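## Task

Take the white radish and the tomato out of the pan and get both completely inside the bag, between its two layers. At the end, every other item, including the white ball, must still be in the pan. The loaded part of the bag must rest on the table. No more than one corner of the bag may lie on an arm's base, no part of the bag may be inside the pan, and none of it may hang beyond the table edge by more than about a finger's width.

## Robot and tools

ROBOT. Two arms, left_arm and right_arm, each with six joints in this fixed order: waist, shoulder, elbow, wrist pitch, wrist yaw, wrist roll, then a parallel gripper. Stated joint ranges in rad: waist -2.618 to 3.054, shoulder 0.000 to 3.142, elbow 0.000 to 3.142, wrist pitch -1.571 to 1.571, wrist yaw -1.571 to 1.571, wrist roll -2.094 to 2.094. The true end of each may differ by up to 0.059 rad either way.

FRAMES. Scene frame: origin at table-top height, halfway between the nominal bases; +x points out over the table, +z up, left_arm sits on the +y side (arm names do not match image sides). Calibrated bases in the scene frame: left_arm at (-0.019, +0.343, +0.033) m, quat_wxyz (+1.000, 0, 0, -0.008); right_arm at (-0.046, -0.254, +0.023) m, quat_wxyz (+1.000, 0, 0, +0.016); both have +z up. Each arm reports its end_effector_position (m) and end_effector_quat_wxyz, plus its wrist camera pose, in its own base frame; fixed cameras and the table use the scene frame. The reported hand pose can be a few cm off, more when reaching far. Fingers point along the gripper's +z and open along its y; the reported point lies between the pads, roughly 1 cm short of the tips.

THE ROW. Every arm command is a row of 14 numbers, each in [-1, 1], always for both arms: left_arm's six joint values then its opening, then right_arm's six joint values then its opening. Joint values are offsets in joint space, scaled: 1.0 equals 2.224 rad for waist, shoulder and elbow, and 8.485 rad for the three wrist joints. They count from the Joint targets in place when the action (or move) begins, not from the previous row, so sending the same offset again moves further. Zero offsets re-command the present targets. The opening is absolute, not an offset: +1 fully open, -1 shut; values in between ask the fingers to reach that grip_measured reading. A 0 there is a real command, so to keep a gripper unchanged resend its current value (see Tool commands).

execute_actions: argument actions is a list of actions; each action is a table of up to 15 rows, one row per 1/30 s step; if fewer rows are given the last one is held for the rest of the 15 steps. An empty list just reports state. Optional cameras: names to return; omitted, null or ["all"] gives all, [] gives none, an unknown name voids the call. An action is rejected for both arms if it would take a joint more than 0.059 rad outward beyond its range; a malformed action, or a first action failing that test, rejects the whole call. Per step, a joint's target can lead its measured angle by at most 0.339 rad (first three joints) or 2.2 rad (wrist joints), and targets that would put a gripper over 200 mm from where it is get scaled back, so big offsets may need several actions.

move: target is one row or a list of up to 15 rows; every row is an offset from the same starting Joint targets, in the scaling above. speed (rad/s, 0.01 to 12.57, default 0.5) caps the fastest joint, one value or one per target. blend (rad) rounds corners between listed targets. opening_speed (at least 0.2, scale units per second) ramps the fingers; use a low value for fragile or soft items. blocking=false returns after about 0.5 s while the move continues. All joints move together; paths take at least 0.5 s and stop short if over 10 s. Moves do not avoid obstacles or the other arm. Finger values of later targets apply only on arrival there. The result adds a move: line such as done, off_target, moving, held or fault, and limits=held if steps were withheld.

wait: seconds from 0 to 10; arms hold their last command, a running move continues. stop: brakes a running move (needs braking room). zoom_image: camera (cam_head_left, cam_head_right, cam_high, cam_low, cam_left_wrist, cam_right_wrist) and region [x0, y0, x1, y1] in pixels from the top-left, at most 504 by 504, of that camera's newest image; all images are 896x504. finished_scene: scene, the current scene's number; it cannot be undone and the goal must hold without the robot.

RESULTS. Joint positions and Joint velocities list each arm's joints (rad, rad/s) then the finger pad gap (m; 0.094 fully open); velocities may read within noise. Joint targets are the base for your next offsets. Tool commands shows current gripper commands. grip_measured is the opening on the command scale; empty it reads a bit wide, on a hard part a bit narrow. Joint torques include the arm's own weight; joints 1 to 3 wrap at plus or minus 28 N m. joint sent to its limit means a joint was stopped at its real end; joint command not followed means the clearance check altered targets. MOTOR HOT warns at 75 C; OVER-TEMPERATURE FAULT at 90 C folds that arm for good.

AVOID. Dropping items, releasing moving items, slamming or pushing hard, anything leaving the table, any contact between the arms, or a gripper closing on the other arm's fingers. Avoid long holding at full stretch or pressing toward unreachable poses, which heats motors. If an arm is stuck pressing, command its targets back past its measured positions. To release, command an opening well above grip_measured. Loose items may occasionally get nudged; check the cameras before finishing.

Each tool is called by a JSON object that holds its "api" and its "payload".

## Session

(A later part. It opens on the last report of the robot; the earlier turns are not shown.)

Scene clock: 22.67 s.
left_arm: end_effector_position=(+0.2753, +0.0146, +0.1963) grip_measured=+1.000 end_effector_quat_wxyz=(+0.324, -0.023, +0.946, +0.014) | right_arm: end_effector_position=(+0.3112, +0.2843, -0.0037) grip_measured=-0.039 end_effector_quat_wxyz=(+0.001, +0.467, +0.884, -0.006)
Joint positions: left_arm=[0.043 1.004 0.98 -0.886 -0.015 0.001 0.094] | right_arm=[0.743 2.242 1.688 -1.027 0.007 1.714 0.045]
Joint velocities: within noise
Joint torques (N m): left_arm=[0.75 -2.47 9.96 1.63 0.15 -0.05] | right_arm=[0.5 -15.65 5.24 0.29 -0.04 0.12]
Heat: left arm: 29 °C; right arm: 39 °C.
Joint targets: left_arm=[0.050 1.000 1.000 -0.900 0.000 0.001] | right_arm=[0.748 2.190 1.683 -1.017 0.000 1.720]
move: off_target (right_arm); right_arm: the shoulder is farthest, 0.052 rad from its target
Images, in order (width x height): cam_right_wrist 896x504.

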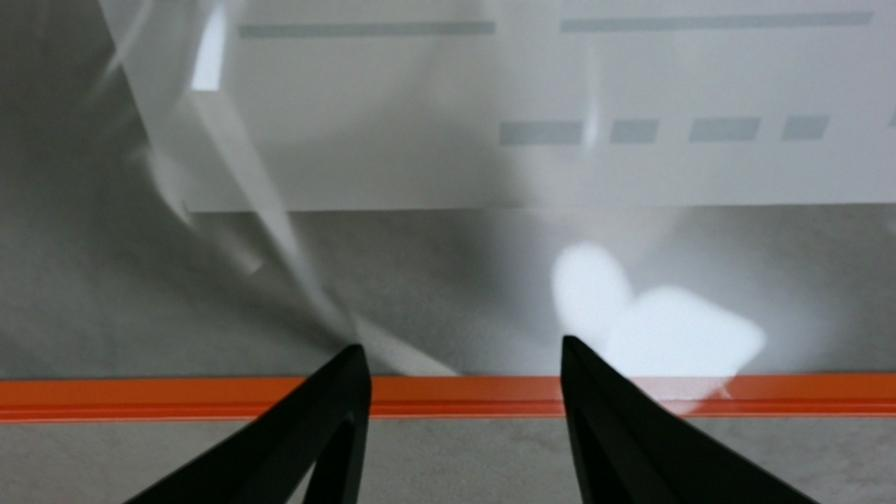

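{"api": "move", "payload": {"target": [0,0,0,0,0,0,1,0,0,-0.008,0.0021,0,0,-0.04], "speed": 0.1, "cameras": ["cam_right_wrist","cam_low"]}}

{"api": "zoom_image", "payload": {"camera": "cam_low", "region": [400, 240, 520, 340]}}

Scene clock: 23.97 s.
left_arm: end_effector_position=(+0.2753, +0.0146, +0.1963) grip_measured=+1.000 end_effector_quat_wxyz=(+0.324, -0.023, +0.946, +0.014) | right_arm: end_effector_position=(+0.3100, +0.2831, -0.0069) grip_measured=-0.039 end_effector_quat_wxyz=(+0.001, +0.467, +0.884, -0.007)
Joint positions: left_arm=[0.043 1.004 0.98 -0.886 -0.015 0.001 0.094] | right_arm=[0.743 2.241 1.672 -1.013 0.007 1.714 0.045]
Joint velocities: within noise
Joint torques (N m): left_arm=[0.77 -2.48 10.02 1.63 0.15 -0.05] | right_arm=[0.49 -15.47 4.92 0.31 -0.04 0.12]
Heat: left arm: 30 °C; right arm: 40 °C.
Joint targets: left_arm=[0.050 1.000 1.000 -0.900 0.000 0.001] | right_arm=[0.748 2.190 1.665 -0.999 0.000 1.720]
move: off_target (right_arm); right_arm: the shoulder is farthest, 0.051 rad from its target
Images, in order (width x height): cam_low 896x504, cam_right_wrist 896x504.

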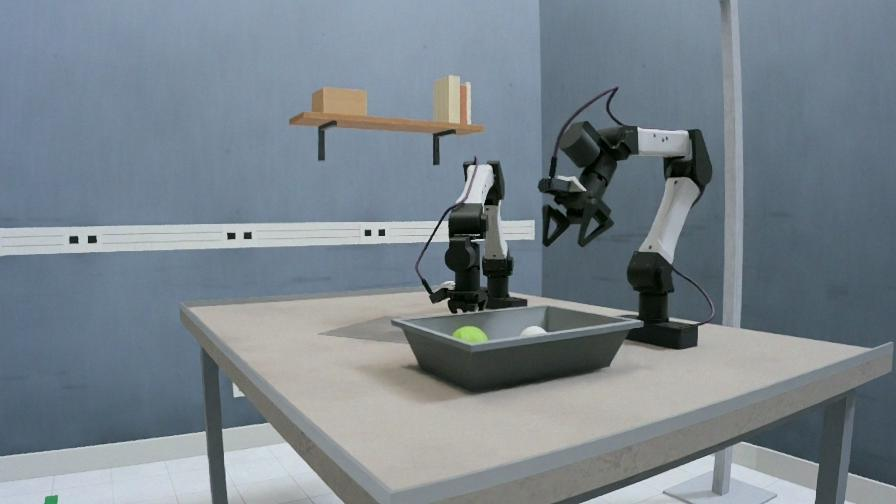

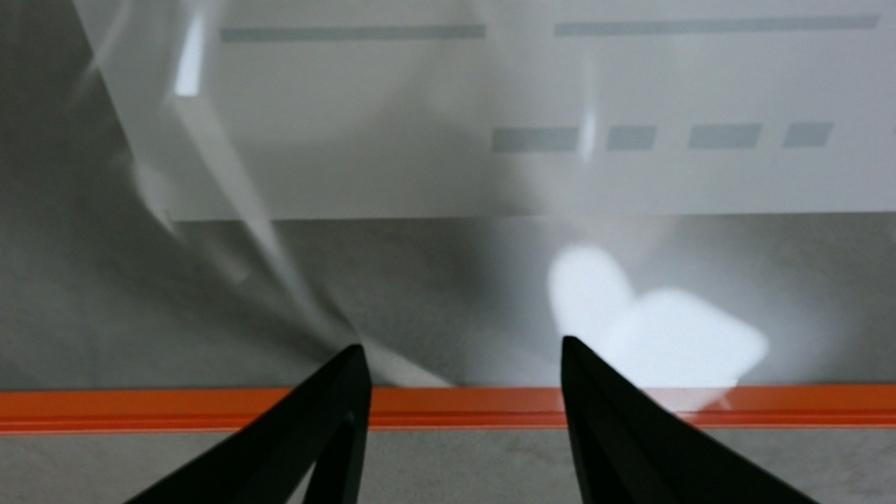

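Scaled by 4.200 from the camera's 896x504 image, which has a finer 1280x720 frame.

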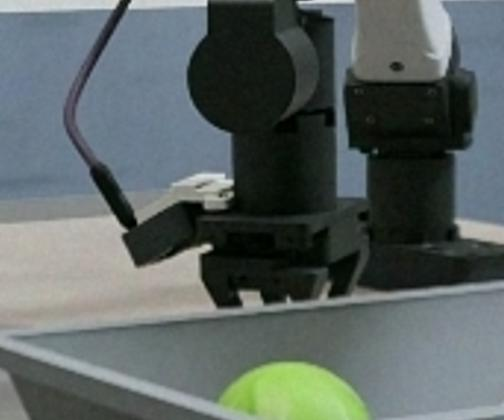

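{"api": "move", "payload": {"target": [0,0,0,0,0,0,1,0,0,0,0,0,0,-0.75], "opening_speed": 0.4, "cameras": ["cam_right_wrist"]}}

Scene clock: 26.17 s.
left_arm: end_effector_position=(+0.2753, +0.0146, +0.1963) grip_measured=+1.000 end_effector_quat_wxyz=(+0.324, -0.023, +0.946, +0.014) | right_arm: end_effector_position=(+0.3111, +0.2841, -0.0070) grip_measured=-0.749 end_effector_quat_wxyz=(+0.002, +0.467, +0.884, -0.004)
Joint positions: left_arm=[0.043 1.004 0.98 -0.886 -0.015 0.001 0.094] | right_arm=[0.743 2.241 1.672 -1.007 0.007 1.714 0.012]
Joint velocities: within noise
Joint torques (N m): left_arm=[0.75 -2.5 9.94 1.63 0.15 -0.04] | right_arm=[0.5 -15.54 5.01 0.26 -0.04 0.12]
Heat: left arm: 30 °C; right arm: 41 °C.
Joint targets: left_arm=[0.050 1.000 1.000 -0.900 0.000 0.001] | right_arm=[0.748 2.190 1.665 -0.999 0.000 1.720]
move: off_target (right_arm); right_arm: the shoulder is farthest, 0.051 rad from its target
Images, in order (width x height): cam_right_wrist 896x504.

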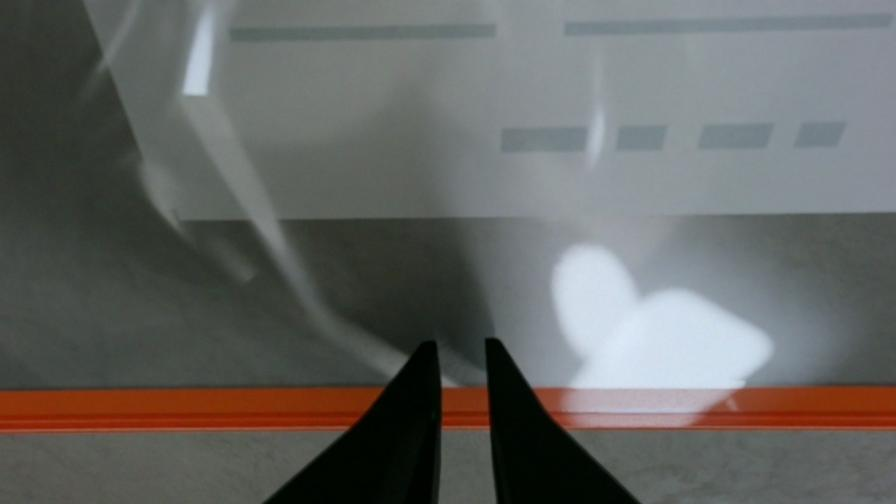

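{"api": "move", "payload": {"target": [[0,0,0,0,0,0,1,0,0,0,0,0,0,-0.3],[0,0,0,0,0,0,1,0,0,-0.0162,0.0042,0,0,-0.3],[0,0,0,0,0,0,1,0,0,-0.0162,0.0042,0,0,-1]], "opening_speed": 0.4, "speed": 0.1, "cameras": ["cam_right_wrist"]}}

Scene clock: 30.40 s.
left_arm: end_effector_position=(+0.2753, +0.0146, +0.1963) grip_measured=+1.000 end_effector_quat_wxyz=(+0.324, -0.023, +0.946, +0.014) | right_arm: end_effector_position=(+0.3128, +0.2857, -0.0078) grip_measured=-0.991 end_effector_quat_wxyz=(+0.007, +0.467, +0.884, +0.009)
Joint positions: left_arm=[0.043 1.004 0.98 -0.886 -0.015 0.001 0.094] | right_arm=[0.743 2.225 1.642 -0.965 0.007 1.714 0]
Joint velocities: within noise
Joint torques (N m): left_arm=[0.76 -2.51 10 1.64 0.14 -0.05] | right_arm=[0.5 -14.08 4.46 0.25 -0.04 0.12]
Heat: left arm: 31 °C; right arm: 43 °C.
Joint targets: left_arm=[0.050 1.000 1.000 -0.900 0.000 0.001] | right_arm=[0.748 2.190 1.629 -0.963 0.000 1.720]
move: done
Images, in order (width x height): cam_right_wrist 896x504.

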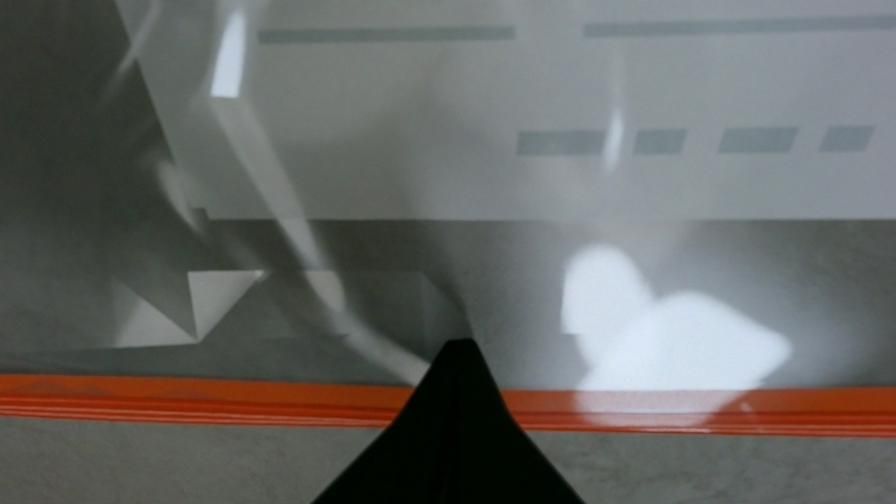

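{"api": "move", "payload": {"target": [0,0,0,0,0,0,1,0,0,0.054,-0.0142,0,0,-1], "speed": 0.2, "cameras": ["cam_right_wrist","cam_head_left"]}}

Scene clock: 31.83 s.
left_arm: end_effector_position=(+0.2753, +0.0146, +0.1963) grip_measured=+1.000 end_effector_quat_wxyz=(+0.324, -0.023, +0.946, +0.014) | right_arm: end_effector_position=(+0.3124, +0.2853, +0.0122) grip_measured=-0.991 end_effector_quat_wxyz=(+0.002, +0.467, +0.884, -0.004)
Joint positions: left_arm=[0.043 1.004 0.98 -0.886 -0.015 0.001 0.094] | right_arm=[0.743 2.225 1.725 -1.076 0.007 1.714 0]
Joint velocities: within noise
Joint torques (N m): left_arm=[0.77 -2.51 9.99 1.62 0.14 -0.05] | right_arm=[0.5 -14.17 8.08 0.13 -0.04 0.12]
Heat: left arm: 31 °C; right arm: 43 °C.
Joint targets: left_arm=[0.050 1.000 1.000 -0.900 0.000 0.001] | right_arm=[0.748 2.190 1.749 -1.084 0.000 1.720]
move: done
Images, in order (width x height): cam_head_left 896x504, cam_right_wrist 896x504.

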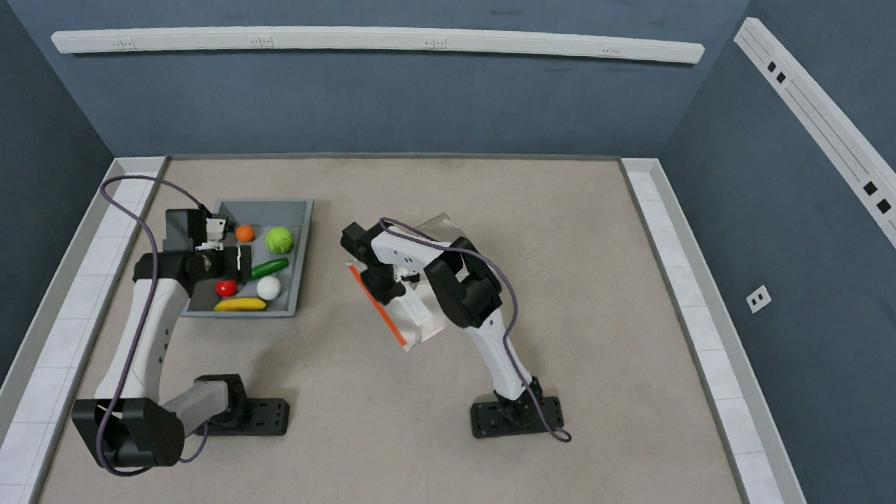

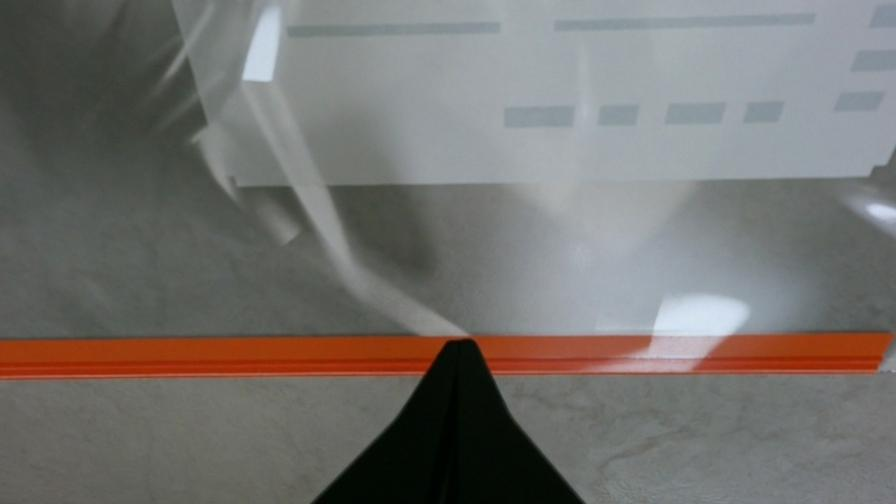

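{"api": "move", "payload": {"target": [[0,0,0,0,0,0,1,0,0,0,0,0,0,0.3],[0,0,0,0,0,0,1,0,0,-0.067,0.0143,0,0,0.3],[0,0,0,0,0,0,1,0,0,-0.067,0.0143,0,0,-0.5]], "opening_speed": 0.5, "speed": 0.15, "cameras": ["cam_right_wrist"]}}

Scene clock: 38.03 s.
left_arm: end_effector_position=(+0.2753, +0.0146, +0.1963) grip_measured=+1.000 end_effector_quat_wxyz=(+0.324, -0.023, +0.946, +0.014) | right_arm: end_effector_position=(+0.3096, +0.2828, -0.0078) grip_measured=-0.498 end_effector_quat_wxyz=(+0.007, +0.467, +0.884, +0.009)
Joint positions: left_arm=[0.043 1.004 0.98 -0.886 -0.015 0.001 0.094] | right_arm=[0.743 2.21 1.616 -0.956 0.007 1.714 0.024]
Joint velocities: within noise
Joint torques (N m): left_arm=[0.72 -2.48 9.98 1.63 0.15 -0.05] | right_arm=[0.5 -12.62 4.12 0.16 -0.05 0.12]
Heat: left arm: 32 °C; right arm: 46 °C.
Joint targets: left_arm=[0.050 1.000 1.000 -0.900 0.000 0.001] | right_arm=[0.748 2.190 1.600 -0.963 0.000 1.720]
move: done
Images, in order (width x height): cam_right_wrist 896x504.

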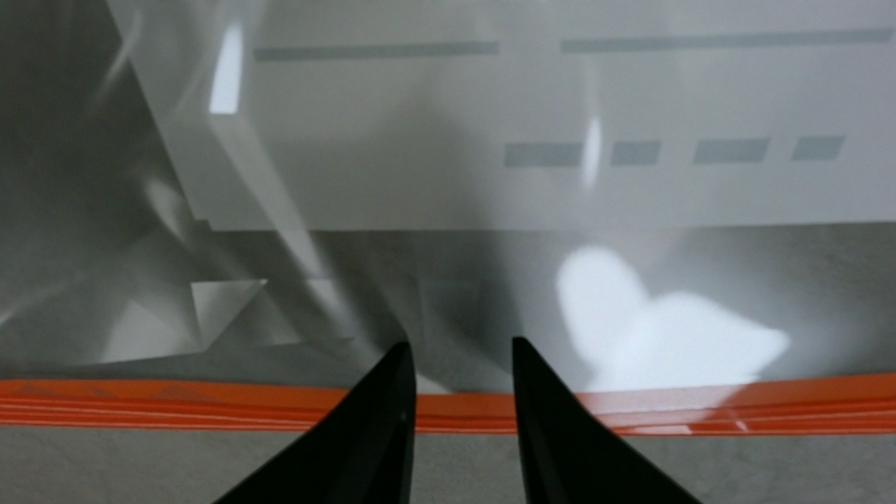

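{"api": "move", "payload": {"target": [0,0,0,0,0,0,1,0,0,0,0,0,0,-1], "opening_speed": 0.3, "cameras": ["cam_right_wrist"]}}

{"api": "zoom_image", "payload": {"camera": "cam_right_wrist", "region": [220, 230, 720, 504]}}

Scene clock: 40.13 s.
left_arm: end_effector_position=(+0.2753, +0.0146, +0.1963) grip_measured=+1.000 end_effector_quat_wxyz=(+0.324, -0.023, +0.946, +0.014) | right_arm: end_effector_position=(+0.3094, +0.2825, -0.0081) grip_measured=-0.991 end_effector_quat_wxyz=(+0.007, +0.467, +0.884, +0.008)
Joint positions: left_arm=[0.043 1.004 0.98 -0.886 -0.015 0.001 0.094] | right_arm=[0.743 2.21 1.615 -0.956 0.007 1.714 0]
Joint velocities: within noise
Joint torques (N m): left_arm=[0.72 -2.51 9.96 1.62 0.15 -0.04] | right_arm=[0.5 -12.62 4.22 0.16 -0.04 0.11]
Heat: left arm: 32 °C; right arm: 46 °C.
Joint targets: left_arm=[0.050 1.000 1.000 -0.900 0.000 0.001] | right_arm=[0.748 2.190 1.600 -0.963 0.000 1.720]
move: done
Images, in order (width x height): cam_right_wrist 896x504.

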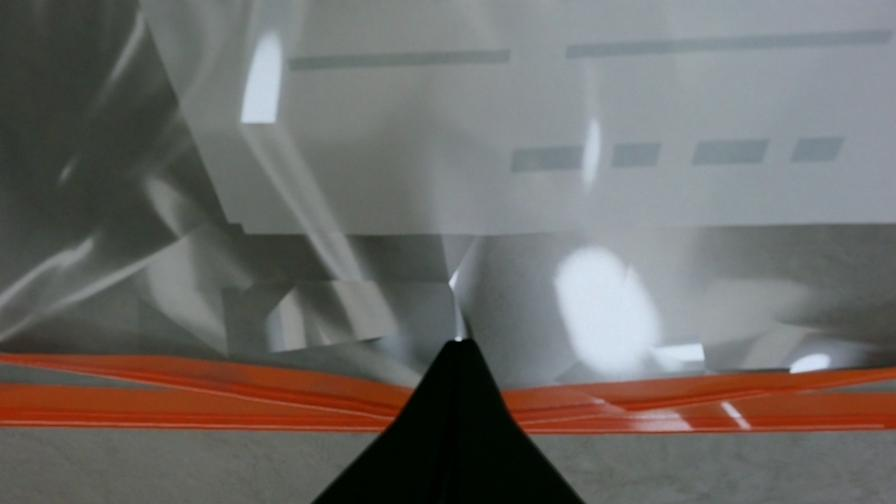

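Scaled by 1.008 from the camera's 896x504 image, which has a finer 1280x720 frame.

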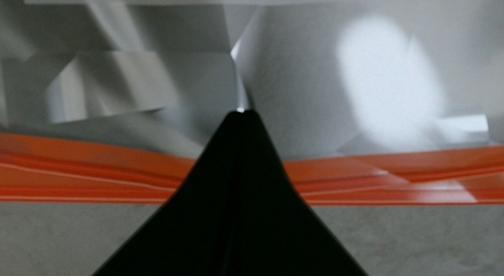

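{"api": "move", "payload": {"target": [0,0,0,0,0,0,1,0,0,0.072,-0.0161,0,0,-1], "speed": 0.15}}

{"api": "zoom_image", "payload": {"camera": "cam_head_left", "region": [330, 200, 510, 360]}}

Scene clock: 42.13 s.
left_arm: end_effector_position=(+0.2753, +0.0146, +0.1963) grip_measured=+1.000 end_effector_quat_wxyz=(+0.324, -0.023, +0.946, +0.014) | right_arm: end_effector_position=(+0.3132, +0.2860, +0.0209) grip_measured=-0.991 end_effector_quat_wxyz=(+0.004, +0.467, +0.884, +0.001)
Joint positions: left_arm=[0.043 1.004 0.98 -0.886 -0.015 0.001 0.094] | right_arm=[0.743 2.21 1.736 -1.091 0.007 1.714 0]
Joint velocities: within noise
Joint torques (N m): left_arm=[0.75 -2.48 9.99 1.63 0.14 -0.06] | right_arm=[0.51 -12.78 8.18 0.11 -0.04 0.11]
Heat: left arm: 32 °C; right arm: 46 °C.
Joint targets: left_arm=[0.050 1.000 1.000 -0.900 0.000 0.001] | right_arm=[0.748 2.190 1.760 -1.100 0.000 1.720]
move: done

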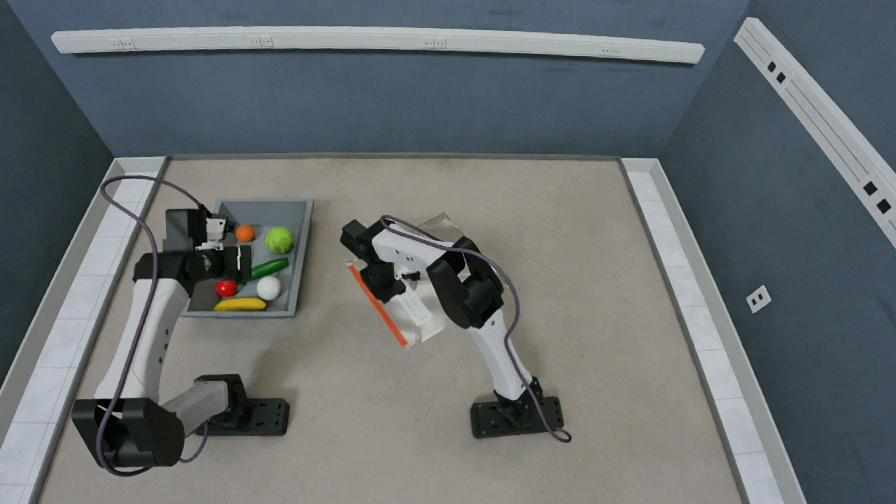

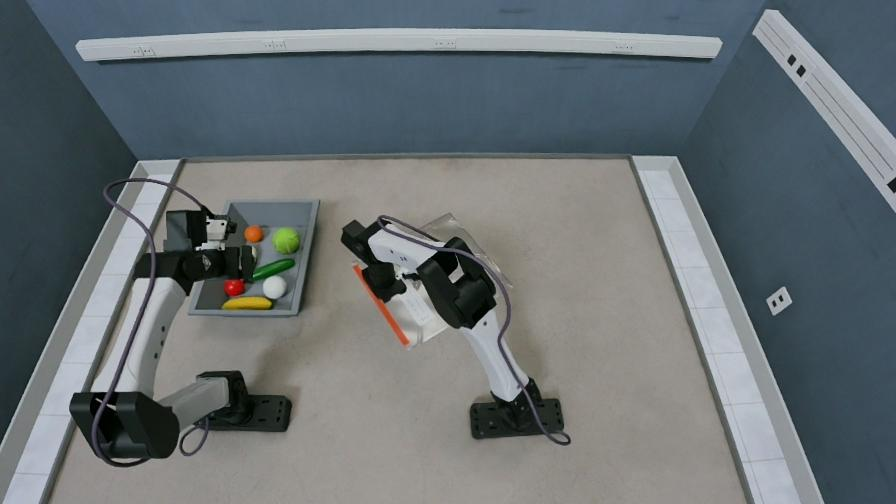

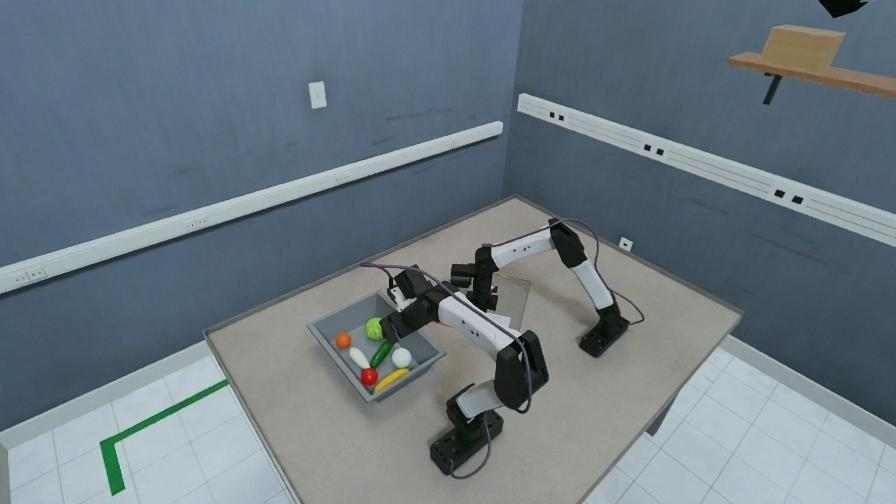

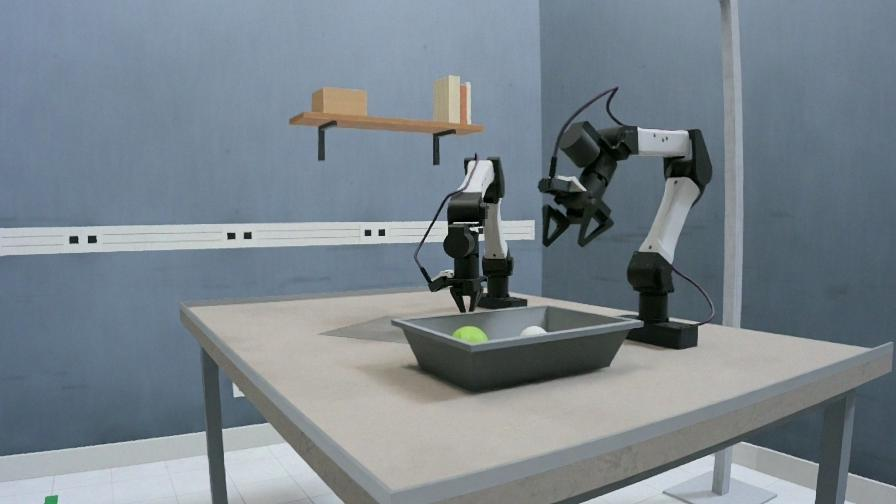

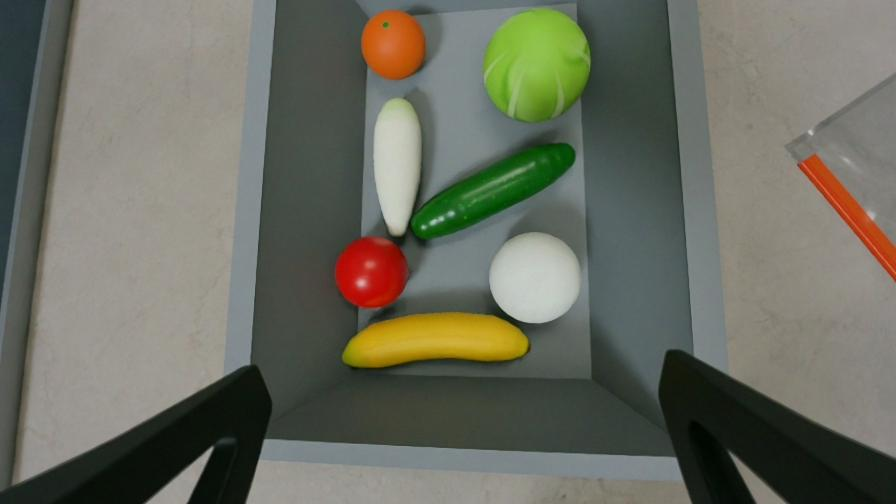

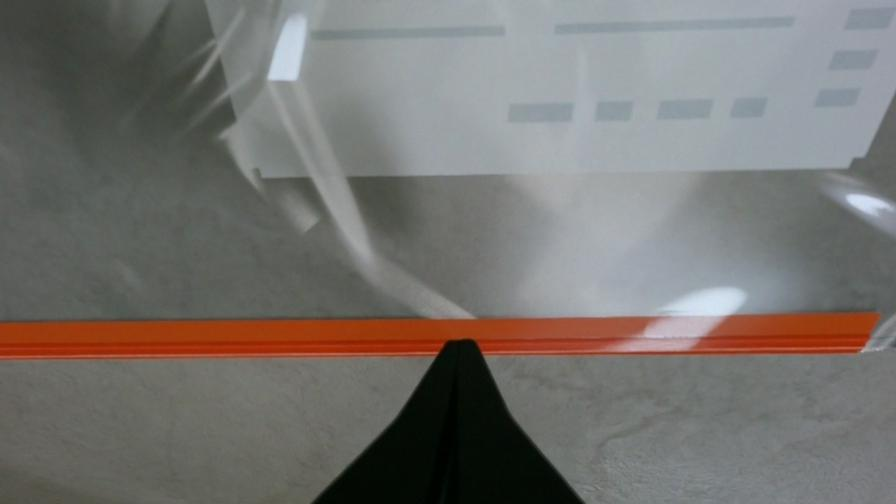

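Scaled by 2.800 from the camera's 896x504 image, which has a finer 1280x720 frame.

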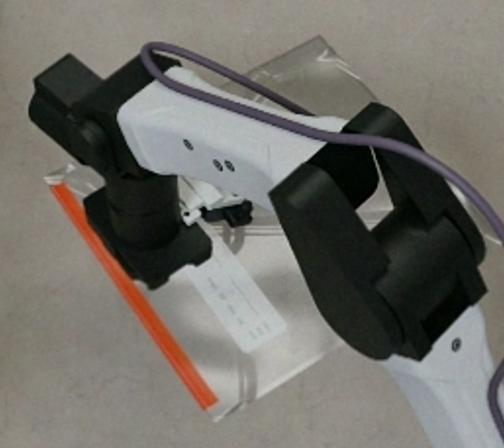

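{"api": "move", "payload": {"target": [[0,0,0,0,0,0,1,0,0,0,0,0,0,0.8],[0,0,0,0,0,0,1,0,0,-0.0989,0.0147,0,0,0.8],[0,0,0,0,0,0,1,0,0,-0.0989,0.0147,0,0,-0.7]], "opening_speed": 0.5, "speed": 0.15, "cameras": ["cam_right_wrist"]}}

Scene clock: 59.07 s.
left_arm: end_effector_position=(+0.2753, +0.0145, +0.1963) grip_measured=+1.000 end_effector_quat_wxyz=(+0.324, -0.022, +0.946, +0.014) | right_arm: end_effector_position=(+0.3023, +0.2761, -0.0086) grip_measured=-0.698 end_effector_quat_wxyz=(+0.005, +0.467, +0.884, +0.005)
Joint positions: left_arm=[0.043 1.004 0.98 -0.886 -0.015 0.001 0.094] | right_arm=[0.743 2.181 1.566 -0.942 0.007 1.715 0.014]
Joint velocities: within noise
Joint torques (N m): left_arm=[0.75 -2.48 9.98 1.62 0.15 -0.05] | right_arm=[0.53 -9.87 3.19 -0.11 -0.04 0.11]
Heat: left arm: 34 °C; right arm: 48 °C.
Joint targets: left_arm=[0.050 1.000 1.000 -0.900 0.000 0.001] | right_arm=[0.748 2.190 1.540 -0.974 0.000 1.720]
move: done
Images, in order (width x height): cam_right_wrist 896x504.

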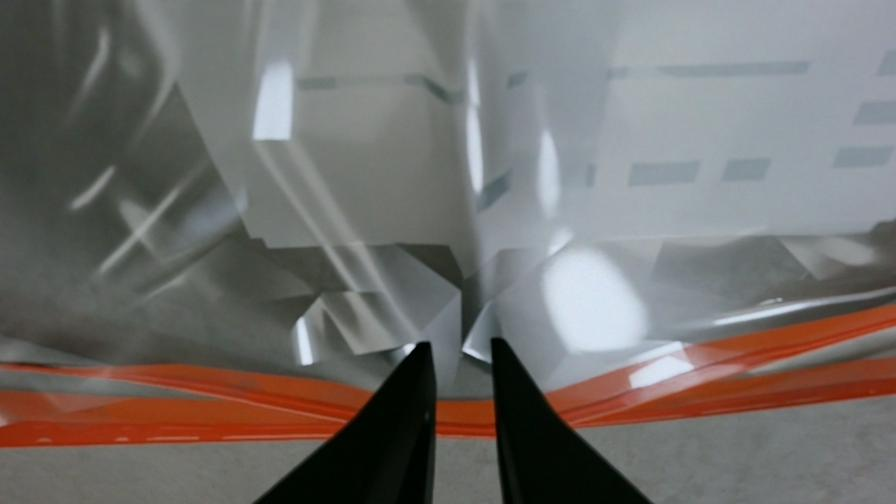

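{"api": "move", "payload": {"target": [0,0,0,0,0,0,1,0,0,0,0,0,0,-1], "opening_speed": 0.3, "cameras": ["cam_right_wrist"]}}

{"api": "zoom_image", "payload": {"camera": "cam_right_wrist", "region": [340, 220, 600, 450]}}

Scene clock: 60.57 s.
left_arm: end_effector_position=(+0.2753, +0.0145, +0.1963) grip_measured=+1.000 end_effector_quat_wxyz=(+0.324, -0.022, +0.946, +0.014) | right_arm: end_effector_position=(+0.3019, +0.2757, -0.0086) grip_measured=-0.991 end_effector_quat_wxyz=(+0.005, +0.467, +0.884, +0.004)
Joint positions: left_arm=[0.043 1.004 0.98 -0.886 -0.015 0.001 0.094] | right_arm=[0.743 2.181 1.566 -0.944 0.007 1.715 0]
Joint velocities: within noise
Joint torques (N m): left_arm=[0.72 -2.54 9.98 1.63 0.14 -0.05] | right_arm=[0.5 -9.85 3.18 -0.09 -0.04 0.11]
Heat: left arm: 34 °C; right arm: 47 °C.
Joint targets: left_arm=[0.050 1.000 1.000 -0.900 0.000 0.001] | right_arm=[0.748 2.190 1.540 -0.975 0.000 1.720]
move: done
Images, in order (width x height): cam_right_wrist 896x504.

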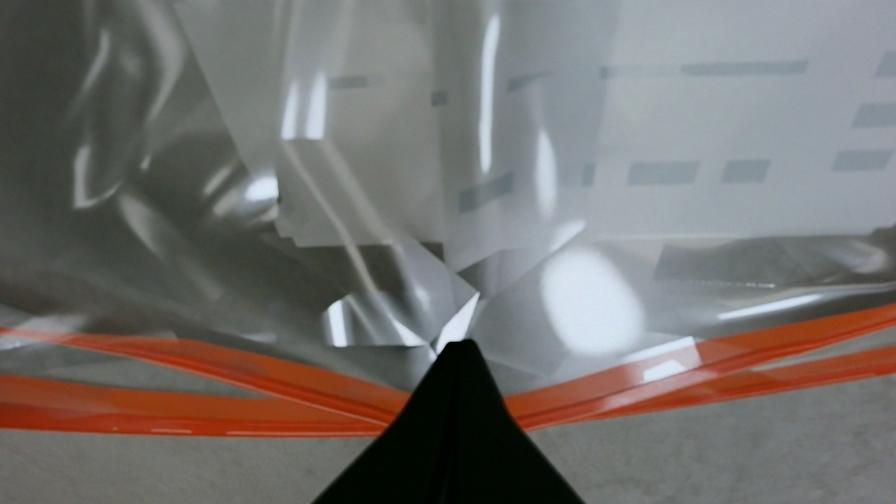

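Scaled by 1.938 from the camera's 896x504 image, which has a finer 1280x720 frame.

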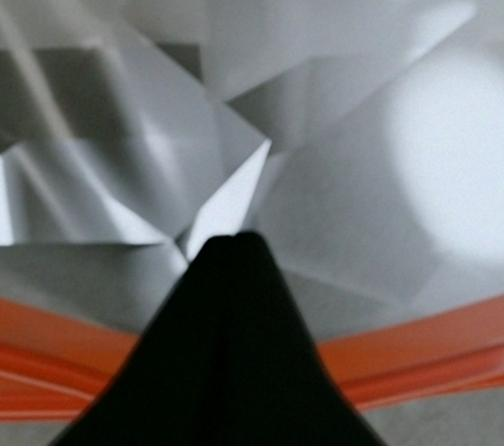

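{"api": "move", "payload": {"target": [0,0,0,0,0,0,1,0,0,0.0495,-0.0085,0,0,-1], "speed": 0.1, "cameras": ["cam_right_wrist"]}}

Scene clock: 62.33 s.
left_arm: end_effector_position=(+0.2753, +0.0145, +0.1963) grip_measured=+1.000 end_effector_quat_wxyz=(+0.324, -0.022, +0.946, +0.014) | right_arm: end_effector_position=(+0.2994, +0.2734, +0.0057) grip_measured=-0.991 end_effector_quat_wxyz=(-0.001, +0.467, +0.884, -0.012)
Joint positions: left_arm=[0.043 1.004 0.98 -0.886 -0.015 0.001 0.094] | right_arm=[0.743 2.181 1.626 -1.039 0.007 1.715 0]
Joint velocities: within noise
Joint torques (N m): left_arm=[0.75 -2.48 9.99 1.63 0.14 -0.04] | right_arm=[0.51 -9.89 7.98 -0.03 -0.05 0.11]
Heat: left arm: 34 °C; right arm: 47 °C.
Joint targets: left_arm=[0.050 1.000 1.000 -0.900 0.000 0.001] | right_arm=[0.748 2.190 1.650 -1.047 0.000 1.720]
move: done
Images, in order (width x height): cam_right_wrist 896x504.

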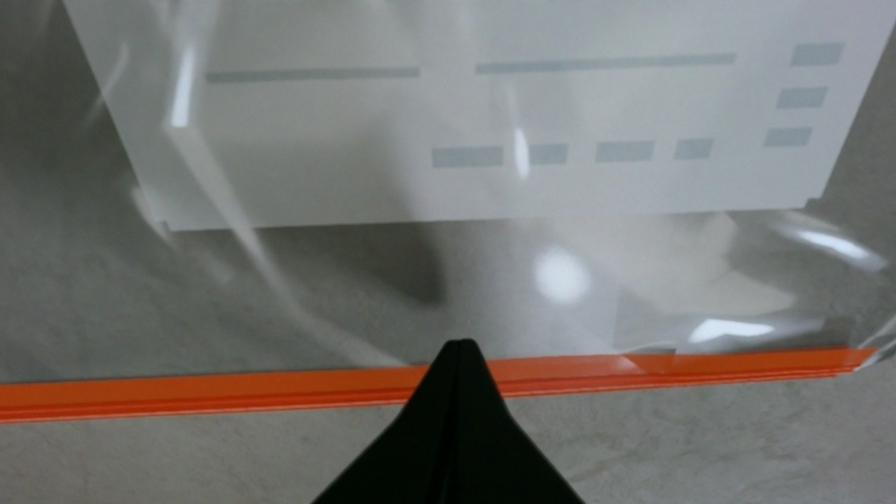

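{"api": "move", "payload": {"target": [[0,0,0,0,0,0,1,0,0,0,0,0,0,0.9],[0,0,0,0,0,0,1,0,0,-0.0495,0.0085,0,0,0.9],[0,0,0,0,0,0,1,0,0,-0.0495,0.0085,0,0,-0.85]], "opening_speed": 0.6, "speed": 0.15, "cameras": ["cam_right_wrist"]}}

{"api": "zoom_image", "payload": {"camera": "cam_right_wrist", "region": [340, 220, 600, 450]}}

Scene clock: 71.00 s.
left_arm: end_effector_position=(+0.2753, +0.0145, +0.1963) grip_measured=+1.000 end_effector_quat_wxyz=(+0.324, -0.022, +0.946, +0.014) | right_arm: end_effector_position=(+0.3010, +0.2746, -0.0086) grip_measured=-0.848 end_effector_quat_wxyz=(+0.005, +0.468, +0.884, +0.003)
Joint positions: left_arm=[0.043 1.004 0.98 -0.886 -0.015 0.001 0.094] | right_arm=[0.743 2.178 1.561 -0.944 0.008 1.716 0.007]
Joint velocities: within noise
Joint torques (N m): left_arm=[0.76 -2.47 9.96 1.63 0.14 -0.05] | right_arm=[0.5 -9.57 3.63 -0.09 -0.05 0.1]
Heat: left arm: 35 °C; right arm: 46 °C.
Joint targets: left_arm=[0.050 1.000 1.000 -0.900 0.000 0.001] | right_arm=[0.748 2.190 1.540 -0.975 0.000 1.720]
move: done
Images, in order (width x height): cam_right_wrist 896x504.

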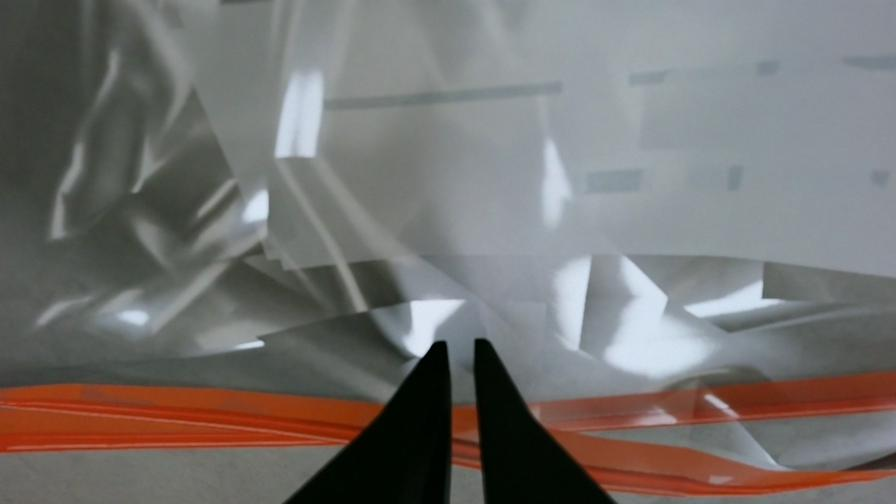

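Scaled by 1.938 from the camera's 896x504 image, which has a finer 1280x720 frame.

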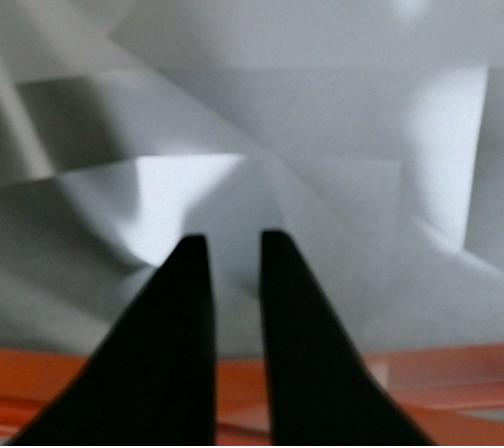

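{"api": "move", "payload": {"target": [[-0.4856,0,0,0,0,0.185,-0.04,0,0,0,0,0,0,-0.85],[-0.4856,0.2698,-0.3925,0.2266,0,0.185,-0.04,0,0,0,0,0,0,-0.85]], "speed": 0.7}}

Scene clock: 78.97 s.
left_arm: end_effector_position=(+0.1761, -0.2856, +0.0368) grip_measured=-0.038 end_effector_quat_wxyz=(+0.516, +0.810, +0.235, +0.146) | right_arm: end_effector_position=(+0.3010, +0.2746, -0.0086) grip_measured=-0.848 end_effector_quat_wxyz=(+0.005, +0.468, +0.884, +0.003)
Joint positions: left_arm=[-1.024 1.589 0.134 1.017 -0.01 1.559 0.045] | right_arm=[0.743 2.178 1.561 -0.944 0.008 1.716 0.007]
Joint velocities: within noise
Joint torques (N m): left_arm=[-0.27 -3.23 3.6 2.37 0.13 0.01] | right_arm=[0.49 -9.55 3.62 -0.09 -0.05 0.1]
Heat: left arm: 34 °C; right arm: 44 °C.
Joint targets: left_arm=[-1.030 1.600 0.127 1.022 0.000 1.570] | right_arm=[0.748 2.190 1.540 -0.975 0.000 1.720]
move: done

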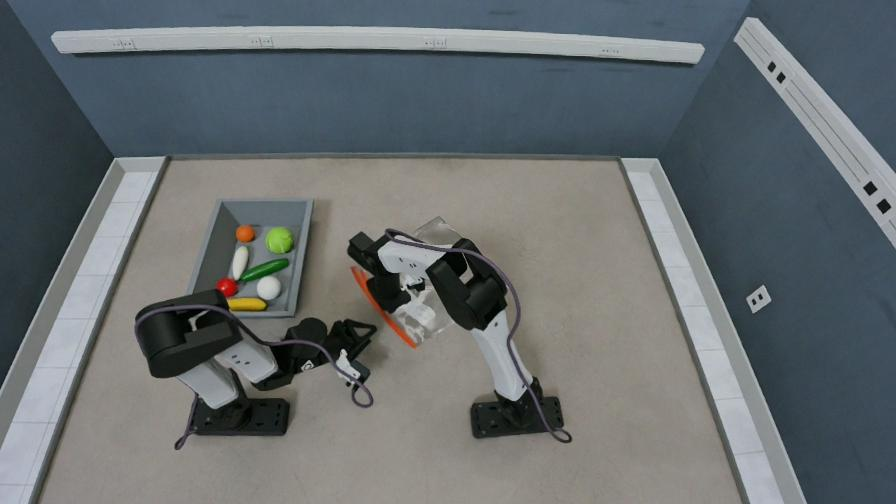

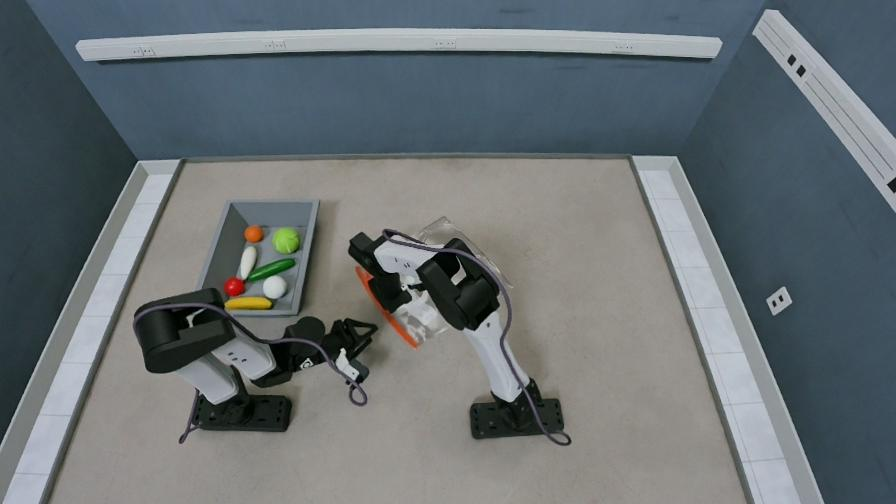

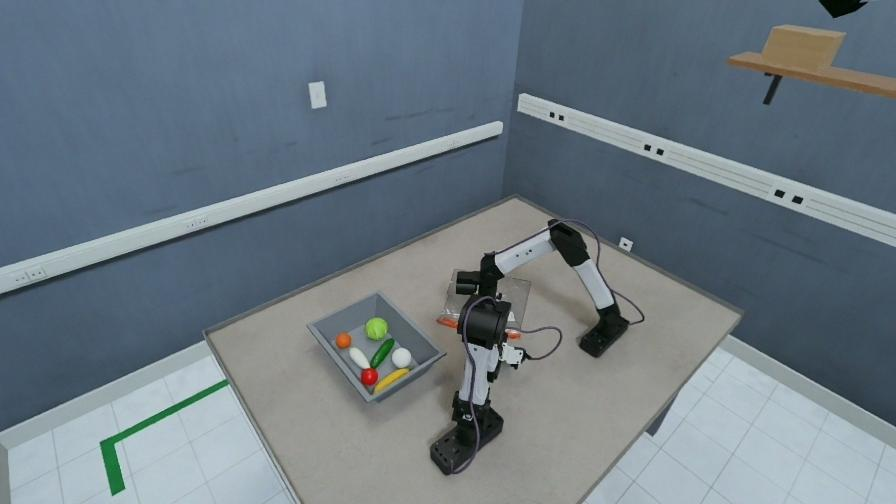

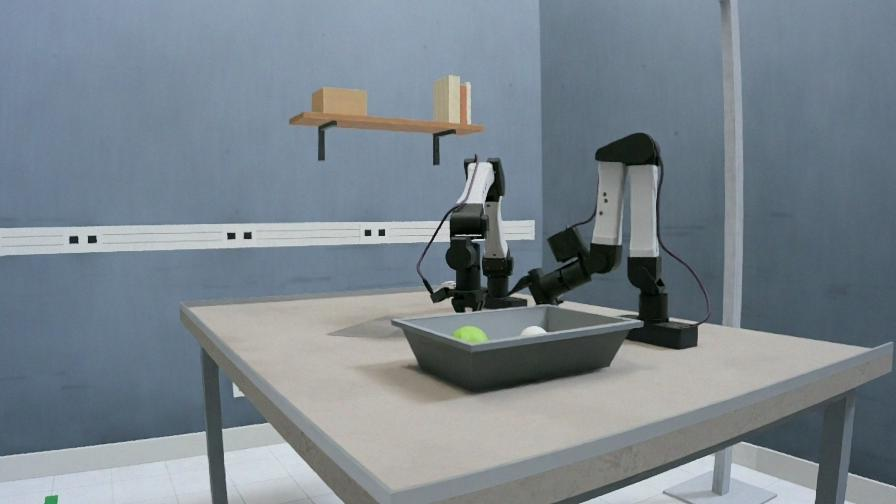

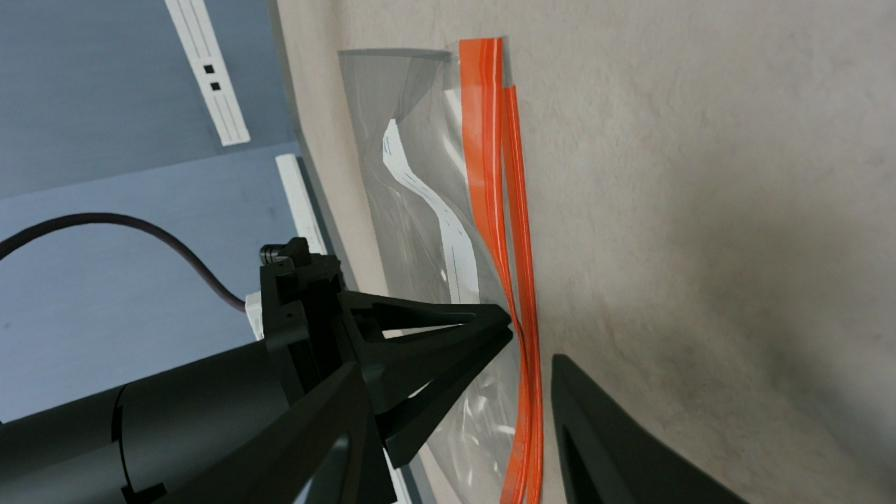

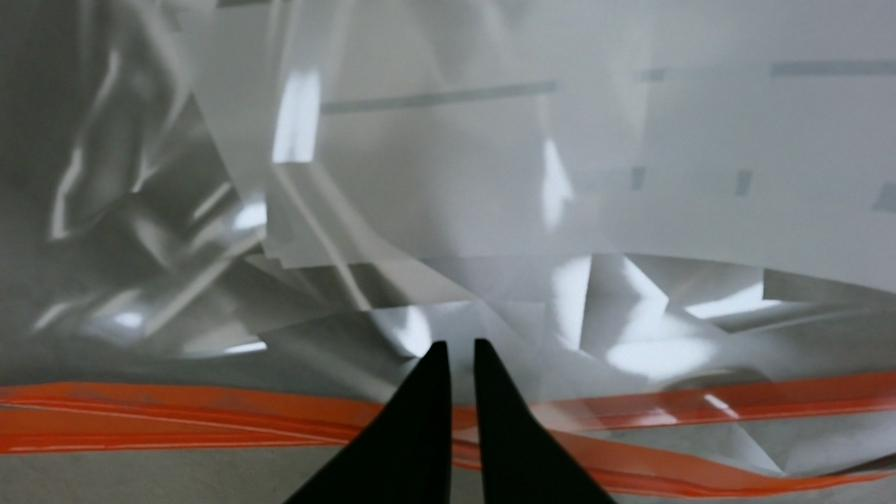

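{"api": "zoom_image", "payload": {"camera": "cam_left_wrist", "region": [320, 10, 620, 330]}}

{"api": "zoom_image", "payload": {"camera": "cam_left_wrist", "region": [380, 250, 640, 504]}}

Scaled by 1.575 from the camera's 896x504 image, which has a finer 1280x720 frame.

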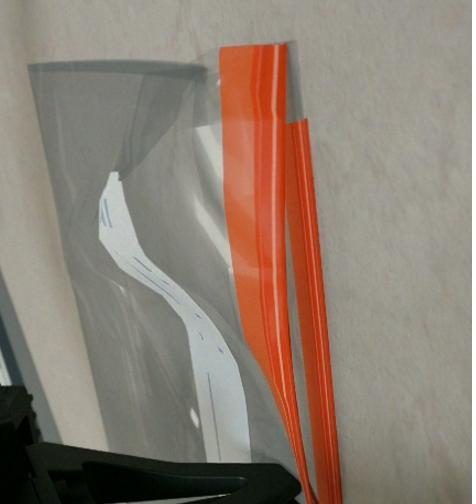

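Scaled by 1.938 from the camera's 896x504 image, which has a finer 1280x720 frame.

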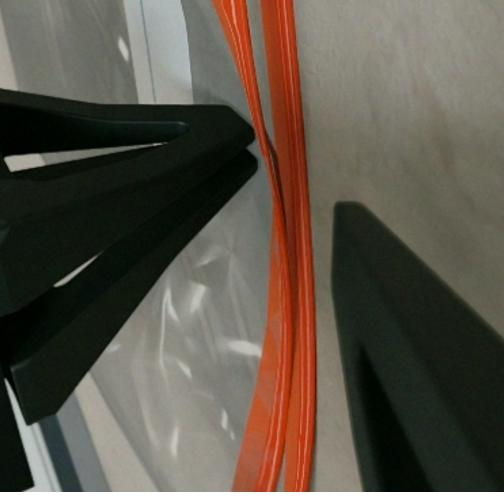

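{"api": "move", "payload": {"target": [-0.0917,0.0814,0.0474,0.0148,-0.0364,0,-0.04,0,0,0,0,0,0,-0.85], "speed": 0.4, "cameras": ["cam_left_wrist"]}}

{"api": "zoom_image", "payload": {"camera": "cam_left_wrist", "region": [340, 0, 740, 400]}}

Scene clock: 82.40 s.
left_arm: end_effector_position=(+0.1663, -0.3190, +0.0346) grip_measured=-0.038 end_effector_quat_wxyz=(+0.517, +0.799, +0.225, +0.210) | right_arm: end_effector_position=(+0.3010, +0.2746, -0.0086) grip_measured=-0.848 end_effector_quat_wxyz=(+0.005, +0.468, +0.884, +0.003)
Joint positions: left_arm=[-1.229 1.768 0.219 1.143 -0.293 1.559 0.045] | right_arm=[0.743 2.178 1.561 -0.944 0.008 1.716 0.007]
Joint velocities: within noise
Joint torques (N m): left_arm=[-0.21 -4.07 5.01 2.38 -0.18 0.01] | right_arm=[0.47 -9.55 3.63 -0.09 -0.05 0.09]
Heat: left arm: 34 °C; right arm: 44 °C.
Joint targets: left_arm=[-1.234 1.781 0.232 1.148 -0.309 1.570] | right_arm=[0.748 2.190 1.540 -0.975 0.000 1.720]
move: done
Images, in order (width x height): cam_left_wrist 896x504.

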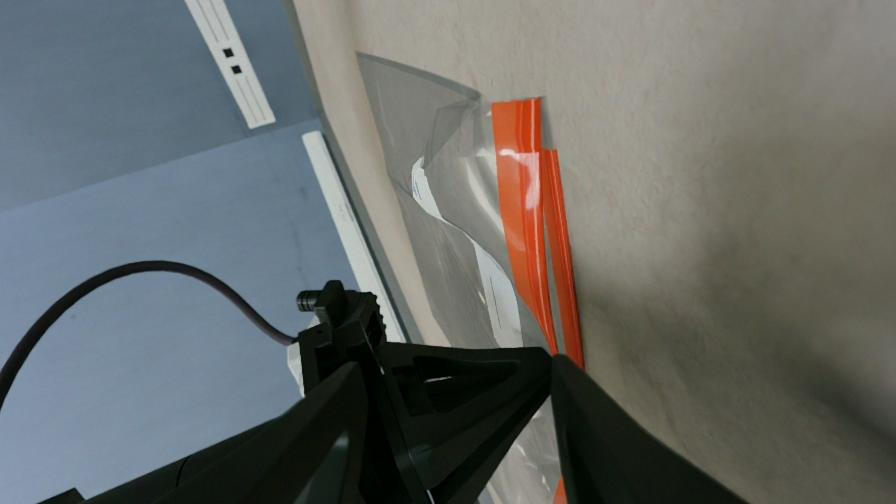

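Scaled by 1.260 from the camera's 896x504 image, which has a finer 1280x720 frame.

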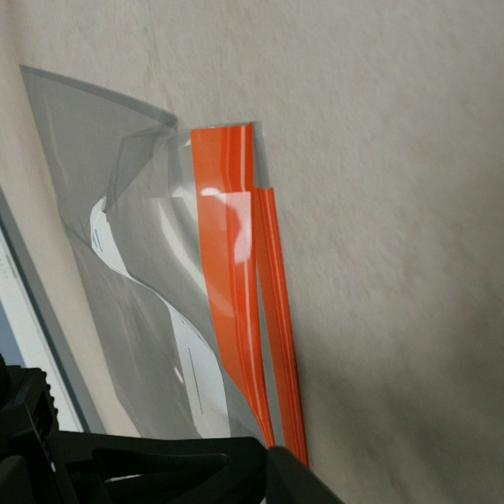

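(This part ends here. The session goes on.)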